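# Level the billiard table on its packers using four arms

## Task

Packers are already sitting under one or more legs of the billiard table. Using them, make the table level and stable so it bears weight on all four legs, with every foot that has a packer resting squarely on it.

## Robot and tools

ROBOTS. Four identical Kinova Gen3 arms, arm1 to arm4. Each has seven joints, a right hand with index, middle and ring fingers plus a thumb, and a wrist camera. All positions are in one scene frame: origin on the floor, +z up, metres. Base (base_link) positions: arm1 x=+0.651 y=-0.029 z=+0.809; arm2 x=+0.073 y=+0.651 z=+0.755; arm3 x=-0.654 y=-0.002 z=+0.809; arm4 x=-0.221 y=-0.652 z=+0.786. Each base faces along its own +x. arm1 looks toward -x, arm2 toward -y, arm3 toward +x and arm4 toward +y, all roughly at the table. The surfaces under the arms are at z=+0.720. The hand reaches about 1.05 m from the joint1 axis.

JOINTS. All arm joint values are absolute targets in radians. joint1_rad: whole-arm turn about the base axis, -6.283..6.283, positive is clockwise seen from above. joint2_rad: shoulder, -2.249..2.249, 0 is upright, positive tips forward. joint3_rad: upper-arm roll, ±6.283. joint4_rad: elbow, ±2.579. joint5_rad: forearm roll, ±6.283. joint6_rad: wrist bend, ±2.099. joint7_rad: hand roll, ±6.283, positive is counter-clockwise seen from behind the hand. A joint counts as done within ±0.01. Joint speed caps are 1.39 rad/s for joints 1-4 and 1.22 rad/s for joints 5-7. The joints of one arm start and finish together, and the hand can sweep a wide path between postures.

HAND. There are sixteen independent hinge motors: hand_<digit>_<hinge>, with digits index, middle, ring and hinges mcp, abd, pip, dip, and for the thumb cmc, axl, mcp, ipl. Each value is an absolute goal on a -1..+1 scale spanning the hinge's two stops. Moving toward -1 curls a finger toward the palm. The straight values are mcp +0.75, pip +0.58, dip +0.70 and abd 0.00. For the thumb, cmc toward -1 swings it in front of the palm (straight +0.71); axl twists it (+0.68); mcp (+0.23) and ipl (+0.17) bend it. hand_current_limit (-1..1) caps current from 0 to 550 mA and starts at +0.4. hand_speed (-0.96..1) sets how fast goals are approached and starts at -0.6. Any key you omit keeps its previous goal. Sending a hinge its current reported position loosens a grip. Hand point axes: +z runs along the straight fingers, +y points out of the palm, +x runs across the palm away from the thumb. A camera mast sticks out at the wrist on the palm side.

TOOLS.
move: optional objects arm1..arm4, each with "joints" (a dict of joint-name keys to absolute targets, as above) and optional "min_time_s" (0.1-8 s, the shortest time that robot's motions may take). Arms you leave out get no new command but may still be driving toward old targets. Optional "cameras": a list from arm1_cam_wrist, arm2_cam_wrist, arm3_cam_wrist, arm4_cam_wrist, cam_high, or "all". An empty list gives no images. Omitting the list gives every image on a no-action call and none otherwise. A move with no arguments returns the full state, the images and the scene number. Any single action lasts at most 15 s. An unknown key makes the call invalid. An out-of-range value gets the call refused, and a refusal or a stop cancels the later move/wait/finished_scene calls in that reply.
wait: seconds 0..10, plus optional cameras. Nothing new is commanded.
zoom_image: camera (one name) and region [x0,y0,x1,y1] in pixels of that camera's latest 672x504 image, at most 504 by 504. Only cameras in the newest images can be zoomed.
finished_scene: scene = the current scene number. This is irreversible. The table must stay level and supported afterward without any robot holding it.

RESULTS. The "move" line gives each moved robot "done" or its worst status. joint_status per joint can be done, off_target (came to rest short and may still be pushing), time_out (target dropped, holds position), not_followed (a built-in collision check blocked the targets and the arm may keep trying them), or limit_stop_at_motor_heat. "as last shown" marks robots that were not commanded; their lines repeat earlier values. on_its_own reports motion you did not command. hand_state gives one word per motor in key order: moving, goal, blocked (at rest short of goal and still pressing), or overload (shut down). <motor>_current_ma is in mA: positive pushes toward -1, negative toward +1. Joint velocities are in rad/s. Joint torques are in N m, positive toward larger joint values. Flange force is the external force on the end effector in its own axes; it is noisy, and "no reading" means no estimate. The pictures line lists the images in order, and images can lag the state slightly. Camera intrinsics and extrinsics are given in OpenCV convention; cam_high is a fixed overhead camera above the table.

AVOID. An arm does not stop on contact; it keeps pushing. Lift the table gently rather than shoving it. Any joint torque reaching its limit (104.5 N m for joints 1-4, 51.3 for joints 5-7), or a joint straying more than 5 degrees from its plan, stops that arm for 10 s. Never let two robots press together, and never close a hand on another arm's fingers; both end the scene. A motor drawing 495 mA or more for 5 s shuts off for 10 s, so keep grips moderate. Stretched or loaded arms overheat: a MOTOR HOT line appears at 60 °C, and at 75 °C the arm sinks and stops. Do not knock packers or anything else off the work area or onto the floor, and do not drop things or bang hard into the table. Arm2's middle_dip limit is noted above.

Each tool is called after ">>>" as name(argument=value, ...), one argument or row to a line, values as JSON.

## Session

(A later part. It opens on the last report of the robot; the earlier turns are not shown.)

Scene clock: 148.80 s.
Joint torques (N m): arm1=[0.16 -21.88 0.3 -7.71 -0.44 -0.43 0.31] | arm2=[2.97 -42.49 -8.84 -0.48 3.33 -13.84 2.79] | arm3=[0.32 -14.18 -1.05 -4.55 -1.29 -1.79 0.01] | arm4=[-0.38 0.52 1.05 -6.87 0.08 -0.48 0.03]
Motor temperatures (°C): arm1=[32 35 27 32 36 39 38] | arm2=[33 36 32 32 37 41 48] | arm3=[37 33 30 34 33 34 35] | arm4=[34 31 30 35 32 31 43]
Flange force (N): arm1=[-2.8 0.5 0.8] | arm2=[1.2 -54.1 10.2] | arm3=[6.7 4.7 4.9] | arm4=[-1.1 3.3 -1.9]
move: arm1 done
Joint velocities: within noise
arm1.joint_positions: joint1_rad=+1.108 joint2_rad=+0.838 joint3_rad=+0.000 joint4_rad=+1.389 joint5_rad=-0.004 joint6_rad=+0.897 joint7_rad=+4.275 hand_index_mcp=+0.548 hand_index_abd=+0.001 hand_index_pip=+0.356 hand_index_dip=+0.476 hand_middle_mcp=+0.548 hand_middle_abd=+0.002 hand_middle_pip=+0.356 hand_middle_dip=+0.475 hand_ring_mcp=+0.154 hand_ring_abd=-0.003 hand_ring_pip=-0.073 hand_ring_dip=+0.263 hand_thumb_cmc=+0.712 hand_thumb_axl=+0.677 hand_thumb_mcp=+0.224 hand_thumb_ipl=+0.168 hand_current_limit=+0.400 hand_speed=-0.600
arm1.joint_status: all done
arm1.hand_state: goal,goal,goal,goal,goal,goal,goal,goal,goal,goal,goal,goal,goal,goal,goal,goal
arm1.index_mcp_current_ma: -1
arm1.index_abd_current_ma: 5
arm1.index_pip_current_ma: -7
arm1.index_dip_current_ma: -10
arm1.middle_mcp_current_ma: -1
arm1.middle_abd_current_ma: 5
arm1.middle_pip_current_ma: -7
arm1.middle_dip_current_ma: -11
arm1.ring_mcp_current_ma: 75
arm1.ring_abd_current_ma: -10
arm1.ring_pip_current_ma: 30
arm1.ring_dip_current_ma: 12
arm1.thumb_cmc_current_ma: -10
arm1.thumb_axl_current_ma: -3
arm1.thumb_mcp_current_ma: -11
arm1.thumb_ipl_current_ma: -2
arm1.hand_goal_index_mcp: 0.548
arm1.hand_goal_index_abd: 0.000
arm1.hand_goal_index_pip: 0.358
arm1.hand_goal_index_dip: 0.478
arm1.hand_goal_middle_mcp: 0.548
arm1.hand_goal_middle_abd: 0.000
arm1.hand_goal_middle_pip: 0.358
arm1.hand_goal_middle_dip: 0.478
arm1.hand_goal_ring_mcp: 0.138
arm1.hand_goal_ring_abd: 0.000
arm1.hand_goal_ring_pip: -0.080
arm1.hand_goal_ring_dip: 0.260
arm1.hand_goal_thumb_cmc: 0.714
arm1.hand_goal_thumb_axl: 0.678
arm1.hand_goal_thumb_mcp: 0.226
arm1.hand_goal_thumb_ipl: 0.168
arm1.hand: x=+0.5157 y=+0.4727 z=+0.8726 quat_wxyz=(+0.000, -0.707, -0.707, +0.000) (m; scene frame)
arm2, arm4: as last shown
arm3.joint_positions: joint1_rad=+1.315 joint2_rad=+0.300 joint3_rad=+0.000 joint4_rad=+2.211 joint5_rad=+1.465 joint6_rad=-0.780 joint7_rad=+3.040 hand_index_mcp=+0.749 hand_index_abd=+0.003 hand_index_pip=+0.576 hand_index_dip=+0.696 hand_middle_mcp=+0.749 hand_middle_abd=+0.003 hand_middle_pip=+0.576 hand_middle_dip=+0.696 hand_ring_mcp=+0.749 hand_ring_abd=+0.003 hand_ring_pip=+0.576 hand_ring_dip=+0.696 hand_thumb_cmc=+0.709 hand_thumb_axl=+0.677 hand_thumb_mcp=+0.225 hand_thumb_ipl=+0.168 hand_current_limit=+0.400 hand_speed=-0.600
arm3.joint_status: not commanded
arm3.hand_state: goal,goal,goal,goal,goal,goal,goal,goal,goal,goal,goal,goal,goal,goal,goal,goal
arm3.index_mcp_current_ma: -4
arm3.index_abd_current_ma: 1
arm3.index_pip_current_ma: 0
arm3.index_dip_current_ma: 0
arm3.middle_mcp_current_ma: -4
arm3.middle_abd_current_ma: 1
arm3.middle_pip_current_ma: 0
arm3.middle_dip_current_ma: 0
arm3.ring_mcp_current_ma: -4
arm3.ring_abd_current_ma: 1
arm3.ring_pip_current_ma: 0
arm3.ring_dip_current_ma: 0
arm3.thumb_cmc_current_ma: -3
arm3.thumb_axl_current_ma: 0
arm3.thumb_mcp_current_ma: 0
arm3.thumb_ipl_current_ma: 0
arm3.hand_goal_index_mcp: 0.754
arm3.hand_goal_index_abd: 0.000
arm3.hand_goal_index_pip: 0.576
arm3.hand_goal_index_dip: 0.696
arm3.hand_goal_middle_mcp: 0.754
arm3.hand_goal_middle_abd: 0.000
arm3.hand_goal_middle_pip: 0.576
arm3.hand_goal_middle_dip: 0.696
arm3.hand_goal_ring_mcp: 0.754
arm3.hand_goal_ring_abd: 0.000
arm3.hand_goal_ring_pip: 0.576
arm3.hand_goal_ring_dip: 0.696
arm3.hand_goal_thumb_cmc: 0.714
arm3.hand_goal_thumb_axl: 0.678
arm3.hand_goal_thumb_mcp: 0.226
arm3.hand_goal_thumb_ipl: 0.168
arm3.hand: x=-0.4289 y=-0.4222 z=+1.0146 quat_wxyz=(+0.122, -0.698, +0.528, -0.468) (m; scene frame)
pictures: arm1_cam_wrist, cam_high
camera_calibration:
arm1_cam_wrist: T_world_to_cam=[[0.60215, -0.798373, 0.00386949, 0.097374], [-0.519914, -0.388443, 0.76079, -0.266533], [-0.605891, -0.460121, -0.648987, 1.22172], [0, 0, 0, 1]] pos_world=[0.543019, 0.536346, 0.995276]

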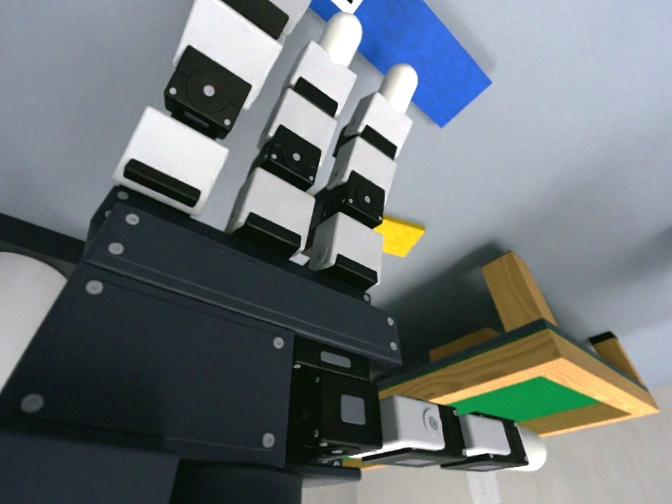

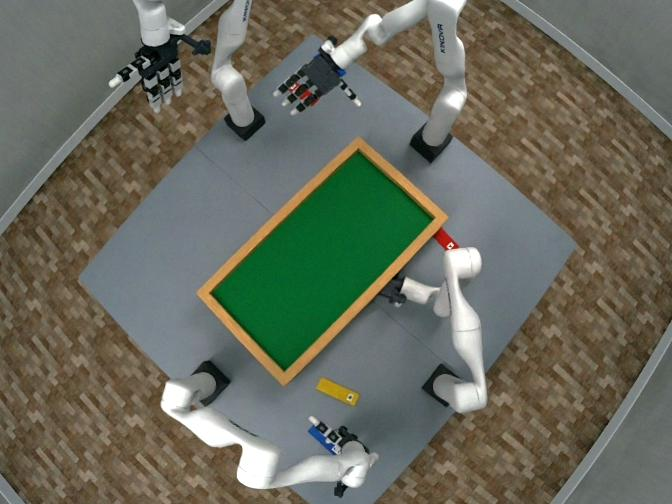

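>>> move(
  arm1={"joints": {"joint1_rad": 0.7504, "joint2_rad": 0.8138, "joint4_rad": 1.4619, "joint5_rad": 0.0043, "joint6_rad": 0.849, "joint7_rad": 3.9135}, "min_time_s": 3},
)

>>> move(
  arm1={"joints": {"joint2_rad": 0.8805, "joint4_rad": 1.479, "joint6_rad": 0.7652}, "min_time_s": 2},
)

>>> move(
  arm1={"joints": {"joint1_rad": 0.6685, "joint2_rad": 0.9705, "joint4_rad": 1.2579, "joint5_rad": 0.0059, "joint6_rad": 0.8966, "joint7_rad": 3.8308}, "min_time_s": 3},
)

>>> move(
  arm1={"joints": {"joint2_rad": 0.9104, "joint4_rad": 1.2399, "joint6_rad": 0.9747}, "min_time_s": 2},
)

>>> move(
  arm1={"joints": {"joint1_rad": 1.1078, "joint2_rad": 0.8382, "joint4_rad": 1.3894, "joint5_rad": -0.0037, "joint6_rad": 0.897, "joint7_rad": 4.2753}, "min_time_s": 3},
)

>>> move(
  arm1={"joints": {"joint1_rad": 1.1076, "joint2_rad": 0.902, "joint4_rad": 1.408, "joint5_rad": -0.004, "joint6_rad": 0.8146, "joint7_rad": 4.275}, "min_time_s": 2},
  cameras=["arm1_cam_wrist", "cam_high"],
)

>>> zoom_image(
  camera="cam_high",
  region=[240, 330, 440, 500],
)

Scene clock: 153.17 s.
Joint torques (N m): arm1=[0.1 -21.29 0.21 -7.38 -0.46 -0.37 0.36] | arm2=[3.01 -42.53 -8.8 -0.44 3.3 -13.88 2.81] | arm3=[0.34 -14.18 -1.08 -4.55 -1.29 -1.79 -0.01] | arm4=[-0.38 0.59 0.92 -6.98 0.1 -0.42 0.01]
Motor temperatures (°C): arm1=[32 36 27 32 36 39 38] | arm2=[33 36 32 32 37 41 48] | arm3=[37 33 30 34 33 34 35] | arm4=[34 31 30 35 32 31 43]
Flange force (N): arm1=[-2.4 1.1 0.9] | arm2=[1.1 -54.3 10.4] | arm3=[6.7 4.8 5.0] | arm4=[-0.7 2.9 -1.2]
move: arm1 done
Joint velocities: within noise
arm1.joint_positions: joint1_rad=+0.750 joint2_rad=+0.814 joint3_rad=+0.000 joint4_rad=+1.462 joint5_rad=+0.004 joint6_rad=+0.849 joint7_rad=+3.914 hand_index_mcp=+0.548 hand_index_abd=+0.001 hand_index_pip=+0.356 hand_index_dip=+0.476 hand_middle_mcp=+0.548 hand_middle_abd=+0.002 hand_middle_pip=+0.356 hand_middle_dip=+0.475 hand_ring_mcp=+0.154 hand_ring_abd=-0.003 hand_ring_pip=-0.073 hand_ring_dip=+0.263 hand_thumb_cmc=+0.712 hand_thumb_axl=+0.677 hand_thumb_mcp=+0.224 hand_thumb_ipl=+0.168 hand_current_limit=+0.400 hand_speed=-0.600
arm1.joint_status: all done
arm1.hand_state: goal,goal,goal,goal,goal,goal,goal,goal,goal,goal,goal,goal,goal,goal,goal,goal
arm1.index_mcp_current_ma: -1
arm1.index_abd_current_ma: 5
arm1.index_pip_current_ma: -7
arm1.index_dip_current_ma: -10
arm1.middle_mcp_current_ma: -1
arm1.middle_abd_current_ma: 5
arm1.middle_pip_current_ma: -7
arm1.middle_dip_current_ma: -11
arm1.ring_mcp_current_ma: 75
arm1.ring_abd_current_ma: -10
arm1.ring_pip_current_ma: 30
arm1.ring_dip_current_ma: 12
arm1.thumb_cmc_current_ma: -10
arm1.thumb_axl_current_ma: -3
arm1.thumb_mcp_current_ma: -11
arm1.thumb_ipl_current_ma: -2
arm1.hand_goal_index_mcp: 0.548
arm1.hand_goal_index_abd: 0.000
arm1.hand_goal_index_pip: 0.358
arm1.hand_goal_index_dip: 0.478
arm1.hand_goal_middle_mcp: 0.548
arm1.hand_goal_middle_abd: 0.000
arm1.hand_goal_middle_pip: 0.358
arm1.hand_goal_middle_dip: 0.478
arm1.hand_goal_ring_mcp: 0.138
arm1.hand_goal_ring_abd: 0.000
arm1.hand_goal_ring_pip: -0.080
arm1.hand_goal_ring_dip: 0.260
arm1.hand_goal_thumb_cmc: 0.714
arm1.hand_goal_thumb_axl: 0.678
arm1.hand_goal_thumb_mcp: 0.226
arm1.hand_goal_thumb_ipl: 0.168
arm1.hand: x=+0.3598 y=+0.3526 z=+0.8685 quat_wxyz=(+0.000, -0.707, -0.707, +0.000) (m; scene frame)
arm2, arm3, arm4: as last shown
pictures: none

Scene clock: 155.53 s.
Joint torques (N m): arm1=[1.05 -16.37 0.79 -4.37 -0.26 -0.28 0.37] | arm2=[2.92 -42.59 -8.68 -0.39 3.32 -13.91 2.84] | arm3=[0.34 -14.23 -1.07 -4.56 -1.28 -1.77 0.01] | arm4=[-0.45 0.62 0.91 -7.04 0.08 -0.49 0.01]
Motor temperatures (°C): arm1=[32 36 27 32 36 39 38] | arm2=[33 37 32 32 37 41 48] | arm3=[37 33 30 34 33 34 35] | arm4=[34 31 30 35 32 31 43]
Flange force (N): arm1=[-2.5 -1.2 -8.9] | arm2=[0.9 -54.5 10.6] | arm3=[6.7 4.9 5.0] | arm4=[-0.4 2.9 -1.2]
move: arm1 done
Joint velocities: within noise
arm1.joint_positions: joint1_rad=+0.750 joint2_rad=+0.881 joint3_rad=+0.000 joint4_rad=+1.479 joint5_rad=+0.004 joint6_rad=+0.765 joint7_rad=+3.913 hand_index_mcp=+0.523 hand_index_abd=+0.001 hand_index_pip=+0.329 hand_index_dip=+0.463 hand_middle_mcp=+0.521 hand_middle_abd=+0.002 hand_middle_pip=+0.332 hand_middle_dip=+0.460 hand_ring_mcp=+0.154 hand_ring_abd=-0.003 hand_ring_pip=-0.073 hand_ring_dip=+0.263 hand_thumb_cmc=+0.712 hand_thumb_axl=+0.677 hand_thumb_mcp=+0.224 hand_thumb_ipl=+0.168 hand_current_limit=+0.400 hand_speed=-0.600
arm1.joint_status: all done
arm1.hand_state: blocked,goal,blocked,goal,blocked,goal,blocked,goal,goal,goal,goal,goal,goal,goal,goal,goal
arm1.index_mcp_current_ma: -120
arm1.index_abd_current_ma: 5
arm1.index_pip_current_ma: -133
arm1.index_dip_current_ma: -69
arm1.middle_mcp_current_ma: -129
arm1.middle_abd_current_ma: 6
arm1.middle_pip_current_ma: -116
arm1.middle_dip_current_ma: -78
arm1.ring_mcp_current_ma: 75
arm1.ring_abd_current_ma: -10
arm1.ring_pip_current_ma: 30
arm1.ring_dip_current_ma: 12
arm1.thumb_cmc_current_ma: -10
arm1.thumb_axl_current_ma: -3
arm1.thumb_mcp_current_ma: -12
arm1.thumb_ipl_current_ma: -2
arm1.hand_goal_index_mcp: 0.548
arm1.hand_goal_index_abd: 0.000
arm1.hand_goal_index_pip: 0.358
arm1.hand_goal_index_dip: 0.478
arm1.hand_goal_middle_mcp: 0.548
arm1.hand_goal_middle_abd: 0.000
arm1.hand_goal_middle_pip: 0.358
arm1.hand_goal_middle_dip: 0.478
arm1.hand_goal_ring_mcp: 0.138
arm1.hand_goal_ring_abd: 0.000
arm1.hand_goal_ring_pip: -0.080
arm1.hand_goal_ring_dip: 0.260
arm1.hand_goal_thumb_cmc: 0.714
arm1.hand_goal_thumb_axl: 0.678
arm1.hand_goal_thumb_mcp: 0.226
arm1.hand_goal_thumb_ipl: 0.168
arm1.hand: x=+0.3596 y=+0.3525 z=+0.8281 quat_wxyz=(+0.000, -0.707, -0.708, +0.000) (m; scene frame)
arm2, arm3, arm4: as last shown
pictures: none

Scene clock: 158.83 s.
Joint torques (N m): arm1=[-0.43 -21.45 -0.38 -7.39 -0.82 -1.01 0.3] | arm2=[3.02 -42.54 -8.71 -0.46 3.3 -13.87 2.85] | arm3=[0.28 -14.19 -1.05 -4.57 -1.28 -1.8 -0.02] | arm4=[-0.4 0.52 0.98 -6.92 0.03 -0.47 -0.05]
Motor temperatures (°C): arm1=[32 36 27 32 36 39 38] | arm2=[33 37 32 32 37 41 48] | arm3=[37 33 30 34 33 34 35] | arm4=[34 31 30 35 32 31 43]
Flange force (N): arm1=[-2.4 2.8 -3.6] | arm2=[1.1 -54.2 10.5] | arm3=[6.6 4.8 5.0] | arm4=[-0.9 2.9 -1.6]
move: arm1 done
Joint velocities: within noise
arm1.joint_positions: joint1_rad=+0.669 joint2_rad=+0.970 joint3_rad=+0.000 joint4_rad=+1.258 joint5_rad=+0.006 joint6_rad=+0.897 joint7_rad=+3.831 hand_index_mcp=+0.514 hand_index_abd=+0.001 hand_index_pip=+0.327 hand_index_dip=+0.462 hand_middle_mcp=+0.511 hand_middle_abd=+0.001 hand_middle_pip=+0.331 hand_middle_dip=+0.460 hand_ring_mcp=+0.154 hand_ring_abd=-0.003 hand_ring_pip=-0.073 hand_ring_dip=+0.263 hand_thumb_cmc=+0.712 hand_thumb_axl=+0.677 hand_thumb_mcp=+0.224 hand_thumb_ipl=+0.168 hand_current_limit=+0.400 hand_speed=-0.600
arm1.joint_status: all done
arm1.hand_state: blocked,goal,blocked,goal,blocked,goal,blocked,goal,goal,goal,goal,goal,goal,goal,goal,goal
arm1.index_mcp_current_ma: -164
arm1.index_abd_current_ma: 4
arm1.index_pip_current_ma: -139
arm1.index_dip_current_ma: -70
arm1.middle_mcp_current_ma: -179
arm1.middle_abd_current_ma: 4
arm1.middle_pip_current_ma: -120
arm1.middle_dip_current_ma: -80
arm1.ring_mcp_current_ma: 75
arm1.ring_abd_current_ma: -10
arm1.ring_pip_current_ma: 30
arm1.ring_dip_current_ma: 12
arm1.thumb_cmc_current_ma: -10
arm1.thumb_axl_current_ma: -3
arm1.thumb_mcp_current_ma: -12
arm1.thumb_ipl_current_ma: -2
arm1.hand_goal_index_mcp: 0.548
arm1.hand_goal_index_abd: 0.000
arm1.hand_goal_index_pip: 0.358
arm1.hand_goal_index_dip: 0.478
arm1.hand_goal_middle_mcp: 0.548
arm1.hand_goal_middle_abd: 0.000
arm1.hand_goal_middle_pip: 0.358
arm1.hand_goal_middle_dip: 0.478
arm1.hand_goal_ring_mcp: 0.138
arm1.hand_goal_ring_abd: 0.000
arm1.hand_goal_ring_pip: -0.080
arm1.hand_goal_ring_dip: 0.260
arm1.hand_goal_thumb_cmc: 0.714
arm1.hand_goal_thumb_axl: 0.678
arm1.hand_goal_thumb_mcp: 0.226
arm1.hand_goal_thumb_ipl: 0.168
arm1.hand: x=+0.2897 y=+0.3526 z=+0.8281 quat_wxyz=(+0.000, -0.707, -0.708, +0.000) (m; scene frame)
arm2.joint_positions: joint1_rad=+0.756 joint2_rad=+1.367 joint3_rad=+0.000 joint4_rad=+2.094 joint5_rad=+1.077 joint6_rad=-1.668 joint7_rad=+0.287 hand_index_mcp=+0.761 hand_index_abd=-0.001 hand_index_pip=+0.577 hand_index_dip=+0.696 hand_middle_mcp=+0.761 hand_middle_abd=-0.001 hand_middle_pip=+0.577 hand_middle_dip=+0.696 hand_ring_mcp=+0.761 hand_ring_abd=-0.002 hand_ring_pip=+0.577 hand_ring_dip=+0.696 hand_thumb_cmc=+0.931 hand_thumb_axl=+0.684 hand_thumb_mcp=+0.226 hand_thumb_ipl=+0.168 hand_current_limit=+0.400 hand_speed=-0.600
arm2.joint_status: not commanded
arm2.hand_state: goal,goal,goal,goal,goal,goal,goal,goal,goal,goal,goal,goal,blocked,goal,goal,goal
arm2.index_mcp_current_ma: 5
arm2.index_abd_current_ma: 0
arm2.index_pip_current_ma: 0
arm2.index_dip_current_ma: 0
arm2.middle_mcp_current_ma: 6
arm2.middle_abd_current_ma: 0
arm2.middle_pip_current_ma: 0
arm2.middle_dip_current_ma: 0
arm2.ring_mcp_current_ma: 6
arm2.ring_abd_current_ma: 0
arm2.ring_pip_current_ma: 0
arm2.ring_dip_current_ma: 0
arm2.thumb_cmc_current_ma: 128
arm2.thumb_axl_current_ma: 5
arm2.thumb_mcp_current_ma: 0
arm2.thumb_ipl_current_ma: 0
arm2.hand_goal_index_mcp: 0.754
arm2.hand_goal_index_abd: 0.000
arm2.hand_goal_index_pip: 0.576
arm2.hand_goal_index_dip: 0.696
arm2.hand_goal_middle_mcp: 0.754
arm2.hand_goal_middle_abd: 0.000
arm2.hand_goal_middle_pip: 0.576
arm2.hand_goal_middle_dip: 0.696
arm2.hand_goal_ring_mcp: 0.754
arm2.hand_goal_ring_abd: 0.000
arm2.hand_goal_ring_pip: 0.576
arm2.hand_goal_ring_dip: 0.696
arm2.hand_goal_thumb_cmc: 0.870
arm2.hand_goal_thumb_axl: 0.678
arm2.hand_goal_thumb_mcp: 0.226
arm2.hand_goal_thumb_ipl: 0.168
arm2.hand: x=-0.0707 y=+0.1377 z=+0.8941 quat_wxyz=(+0.678, +0.714, +0.126, +0.120) (m; scene frame)
arm3, arm4: as last shown
pictures: none

Scene clock: 161.13 s.
Joint torques (N m): arm1=[0.06 -23.16 0.22 -8.01 -0.49 -0.33 0.31] | arm2=[2.97 -42.49 -8.79 -0.42 3.32 -13.87 2.91] | arm3=[0.34 -14.17 -1.03 -4.57 -1.28 -1.77 0.01] | arm4=[-0.35 0.54 0.94 -6.96 0.08 -0.44 -0.02]
Motor temperatures (°C): arm1=[32 36 27 32 36 39 38] | arm2=[33 37 32 32 37 41 48] | arm3=[37 33 30 34 33 34 35] | arm4=[34 31 30 35 32 31 43]
Flange force (N): arm1=[-2.4 1.6 1.0] | arm2=[0.7 -54.1 10.5] | arm3=[6.7 4.7 4.9] | arm4=[-0.8 2.8 -1.4]
move: arm1 done
Joint velocities: within noise
arm1.joint_positions: joint1_rad=+0.669 joint2_rad=+0.910 joint3_rad=+0.000 joint4_rad=+1.240 joint5_rad=+0.006 joint6_rad=+0.975 joint7_rad=+3.831 hand_index_mcp=+0.548 hand_index_abd=+0.000 hand_index_pip=+0.356 hand_index_dip=+0.476 hand_middle_mcp=+0.547 hand_middle_abd=+0.000 hand_middle_pip=+0.356 hand_middle_dip=+0.475 hand_ring_mcp=+0.154 hand_ring_abd=-0.003 hand_ring_pip=-0.073 hand_ring_dip=+0.263 hand_thumb_cmc=+0.712 hand_thumb_axl=+0.677 hand_thumb_mcp=+0.224 hand_thumb_ipl=+0.168 hand_current_limit=+0.400 hand_speed=-0.600
arm1.joint_status: all done
arm1.hand_state: goal,goal,goal,goal,goal,goal,goal,goal,goal,goal,goal,goal,goal,goal,goal,goal
arm1.index_mcp_current_ma: -2
arm1.index_abd_current_ma: 0
arm1.index_pip_current_ma: -8
arm1.index_dip_current_ma: -10
arm1.middle_mcp_current_ma: -2
arm1.middle_abd_current_ma: 1
arm1.middle_pip_current_ma: -7
arm1.middle_dip_current_ma: -12
arm1.ring_mcp_current_ma: 75
arm1.ring_abd_current_ma: -10
arm1.ring_pip_current_ma: 30
arm1.ring_dip_current_ma: 12
arm1.thumb_cmc_current_ma: -10
arm1.thumb_axl_current_ma: -3
arm1.thumb_mcp_current_ma: -12
arm1.thumb_ipl_current_ma: -2
arm1.hand_goal_index_mcp: 0.548
arm1.hand_goal_index_abd: 0.000
arm1.hand_goal_index_pip: 0.358
arm1.hand_goal_index_dip: 0.478
arm1.hand_goal_middle_mcp: 0.548
arm1.hand_goal_middle_abd: 0.000
arm1.hand_goal_middle_pip: 0.358
arm1.hand_goal_middle_dip: 0.478
arm1.hand_goal_ring_mcp: 0.138
arm1.hand_goal_ring_abd: 0.000
arm1.hand_goal_ring_pip: -0.080
arm1.hand_goal_ring_dip: 0.260
arm1.hand_goal_thumb_cmc: 0.714
arm1.hand_goal_thumb_axl: 0.678
arm1.hand_goal_thumb_mcp: 0.226
arm1.hand_goal_thumb_ipl: 0.168
arm1.hand: x=+0.2899 y=+0.3527 z=+0.8685 quat_wxyz=(+0.000, -0.707, -0.707, +0.000) (m; scene frame)
arm2, arm3, arm4: as last shown
pictures: none

Scene clock: 164.50 s.
Joint torques (N m): arm1=[0.16 -21.85 0.24 -7.67 -0.47 -0.41 0.29] | arm2=[2.96 -42.47 -8.71 -0.45 3.31 -13.89 2.9] | arm3=[0.35 -14.15 -1.08 -4.59 -1.28 -1.8 -0.03] | arm4=[-0.37 0.55 1 -6.98 0.07 -0.45 -0.02]
Motor temperatures (°C): arm1=[32 36 27 32 36 39 38] | arm2=[33 38 32 32 37 41 48] | arm3=[37 33 30 34 33 34 35] | arm4=[34 31 30 35 32 31 43]
Flange force (N): arm1=[-2.7 0.5 0.8] | arm2=[0.8 -54.0 10.5] | arm3=[6.4 4.7 5.0] | arm4=[-0.8 3.0 -1.3]
move: arm1 done
Joint velocities: within noise
arm1.joint_positions: joint1_rad=+1.108 joint2_rad=+0.838 joint3_rad=+0.000 joint4_rad=+1.389 joint5_rad=-0.004 joint6_rad=+0.897 joint7_rad=+4.275 hand_index_mcp=+0.548 hand_index_abd=+0.000 hand_index_pip=+0.356 hand_index_dip=+0.476 hand_middle_mcp=+0.548 hand_middle_abd=+0.000 hand_middle_pip=+0.356 hand_middle_dip=+0.475 hand_ring_mcp=+0.154 hand_ring_abd=-0.003 hand_ring_pip=-0.073 hand_ring_dip=+0.263 hand_thumb_cmc=+0.712 hand_thumb_axl=+0.677 hand_thumb_mcp=+0.224 hand_thumb_ipl=+0.168 hand_current_limit=+0.400 hand_speed=-0.600
arm1.joint_status: all done
arm1.hand_state: goal,goal,goal,goal,goal,goal,goal,goal,goal,goal,goal,goal,goal,goal,goal,goal
arm1.index_mcp_current_ma: 0
arm1.index_abd_current_ma: 0
arm1.index_pip_current_ma: -7
arm1.index_dip_current_ma: -10
arm1.middle_mcp_current_ma: 0
arm1.middle_abd_current_ma: 1
arm1.middle_pip_current_ma: -6
arm1.middle_dip_current_ma: -11
arm1.ring_mcp_current_ma: 75
arm1.ring_abd_current_ma: -10
arm1.ring_pip_current_ma: 30
arm1.ring_dip_current_ma: 12
arm1.thumb_cmc_current_ma: -10
arm1.thumb_axl_current_ma: -3
arm1.thumb_mcp_current_ma: -12
arm1.thumb_ipl_current_ma: -2
arm1.hand_goal_index_mcp: 0.548
arm1.hand_goal_index_abd: 0.000
arm1.hand_goal_index_pip: 0.358
arm1.hand_goal_index_dip: 0.478
arm1.hand_goal_middle_mcp: 0.548
arm1.hand_goal_middle_abd: 0.000
arm1.hand_goal_middle_pip: 0.358
arm1.hand_goal_middle_dip: 0.478
arm1.hand_goal_ring_mcp: 0.138
arm1.hand_goal_ring_abd: 0.000
arm1.hand_goal_ring_pip: -0.080
arm1.hand_goal_ring_dip: 0.260
arm1.hand_goal_thumb_cmc: 0.714
arm1.hand_goal_thumb_axl: 0.678
arm1.hand_goal_thumb_mcp: 0.226
arm1.hand_goal_thumb_ipl: 0.168
arm1.hand: x=+0.5157 y=+0.4727 z=+0.8726 quat_wxyz=(+0.000, -0.707, -0.707, +0.000) (m; scene frame)
arm2, arm3, arm4: as last shown
pictures: none

Scene clock: 166.90 s.
Joint torques (N m): arm1=[1.42 -16.98 1.05 -4.96 -0.16 -0.52 0.4] | arm2=[3.01 -42.51 -8.8 -0.44 3.27 -13.91 2.88] | arm3=[0.34 -14.17 -1.09 -4.51 -1.28 -1.78 -0.01] | arm4=[-0.44 0.48 0.94 -6.95 0.06 -0.47 0.03]
Motor temperatures (°C): arm1=[32 36 27 32 36 39 38] | arm2=[33 38 32 32 37 42 48] | arm3=[37 33 30 34 33 34 35] | arm4=[34 31 30 35 32 31 43]
Flange force (N): arm1=[-2.9 -2.1 -8.9] | arm2=[0.8 -54.2 10.4] | arm3=[6.8 4.8 5.0] | arm4=[-1.0 3.0 -1.5]
move: arm1 done
Joint velocities: within noise
arm1.joint_positions: joint1_rad=+1.108 joint2_rad=+0.902 joint3_rad=+0.000 joint4_rad=+1.408 joint5_rad=-0.004 joint6_rad=+0.815 joint7_rad=+4.275 hand_index_mcp=+0.526 hand_index_abd=+0.001 hand_index_pip=+0.327 hand_index_dip=+0.461 hand_middle_mcp=+0.518 hand_middle_abd=+0.001 hand_middle_pip=+0.334 hand_middle_dip=+0.462 hand_ring_mcp=+0.154 hand_ring_abd=-0.003 hand_ring_pip=-0.073 hand_ring_dip=+0.263 hand_thumb_cmc=+0.712 hand_thumb_axl=+0.677 hand_thumb_mcp=+0.224 hand_thumb_ipl=+0.168 hand_current_limit=+0.400 hand_speed=-0.600
arm1.joint_status: all done
arm1.hand_state: blocked,goal,blocked,goal,blocked,goal,blocked,goal,goal,goal,goal,goal,goal,goal,goal,goal
arm1.index_mcp_current_ma: -102
arm1.index_abd_current_ma: 2
arm1.index_pip_current_ma: -141
arm1.index_dip_current_ma: -76
arm1.middle_mcp_current_ma: -145
arm1.middle_abd_current_ma: 3
arm1.middle_pip_current_ma: -108
arm1.middle_dip_current_ma: -69
arm1.ring_mcp_current_ma: 75
arm1.ring_abd_current_ma: -10
arm1.ring_pip_current_ma: 30
arm1.ring_dip_current_ma: 12
arm1.thumb_cmc_current_ma: -10
arm1.thumb_axl_current_ma: -3
arm1.thumb_mcp_current_ma: -12
arm1.thumb_ipl_current_ma: -2
arm1.hand_goal_index_mcp: 0.548
arm1.hand_goal_index_abd: 0.000
arm1.hand_goal_index_pip: 0.358
arm1.hand_goal_index_dip: 0.478
arm1.hand_goal_middle_mcp: 0.548
arm1.hand_goal_middle_abd: 0.000
arm1.hand_goal_middle_pip: 0.358
arm1.hand_goal_middle_dip: 0.478
arm1.hand_goal_ring_mcp: 0.138
arm1.hand_goal_ring_abd: 0.000
arm1.hand_goal_ring_pip: -0.080
arm1.hand_goal_ring_dip: 0.260
arm1.hand_goal_thumb_cmc: 0.714
arm1.hand_goal_thumb_axl: 0.678
arm1.hand_goal_thumb_mcp: 0.226
arm1.hand_goal_thumb_ipl: 0.168
arm1.hand: x=+0.5157 y=+0.4727 z=+0.8323 quat_wxyz=(+0.000, -0.707, -0.707, +0.000) (m; scene frame)
arm2, arm3, arm4: as last shown
pictures: arm1_cam_wrist, cam_high
camera_calibration:
arm1_cam_wrist: T_world_to_cam=[[0.60166, -0.798743, 0.00381776, 0.0979824], [-0.52013, -0.388156, 0.760789, -0.235781], [-0.606193, -0.459722, -0.648988, 1.19551], [0, 0, 0, 1]] pos_world=[0.54312, 0.536344, 0.954876]

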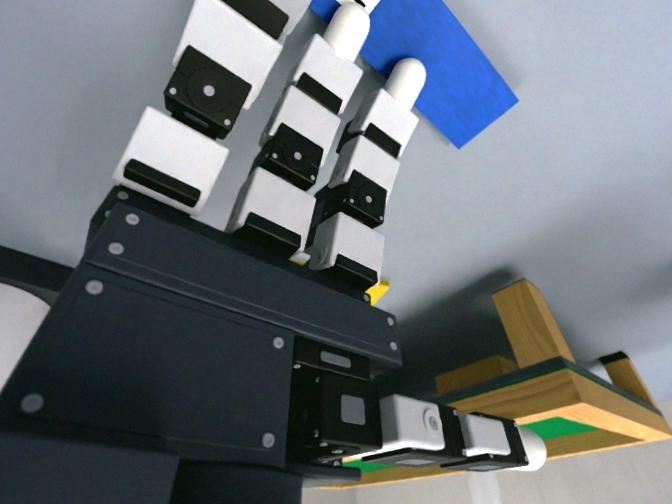

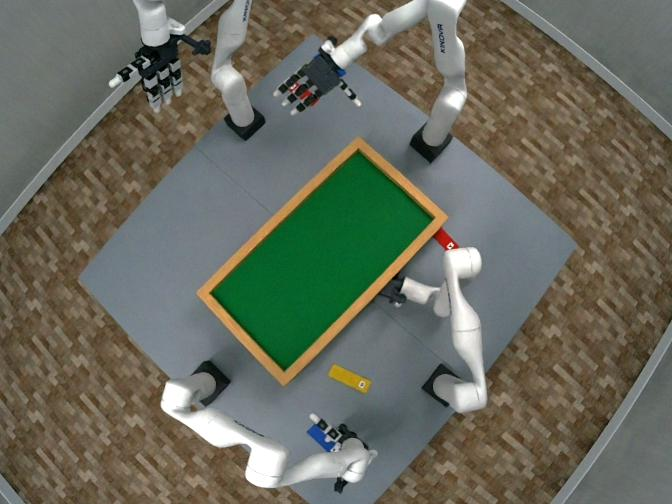

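Scaled by 2.520 from the camera's 672x504 image, which has a finer 960x720 frame.

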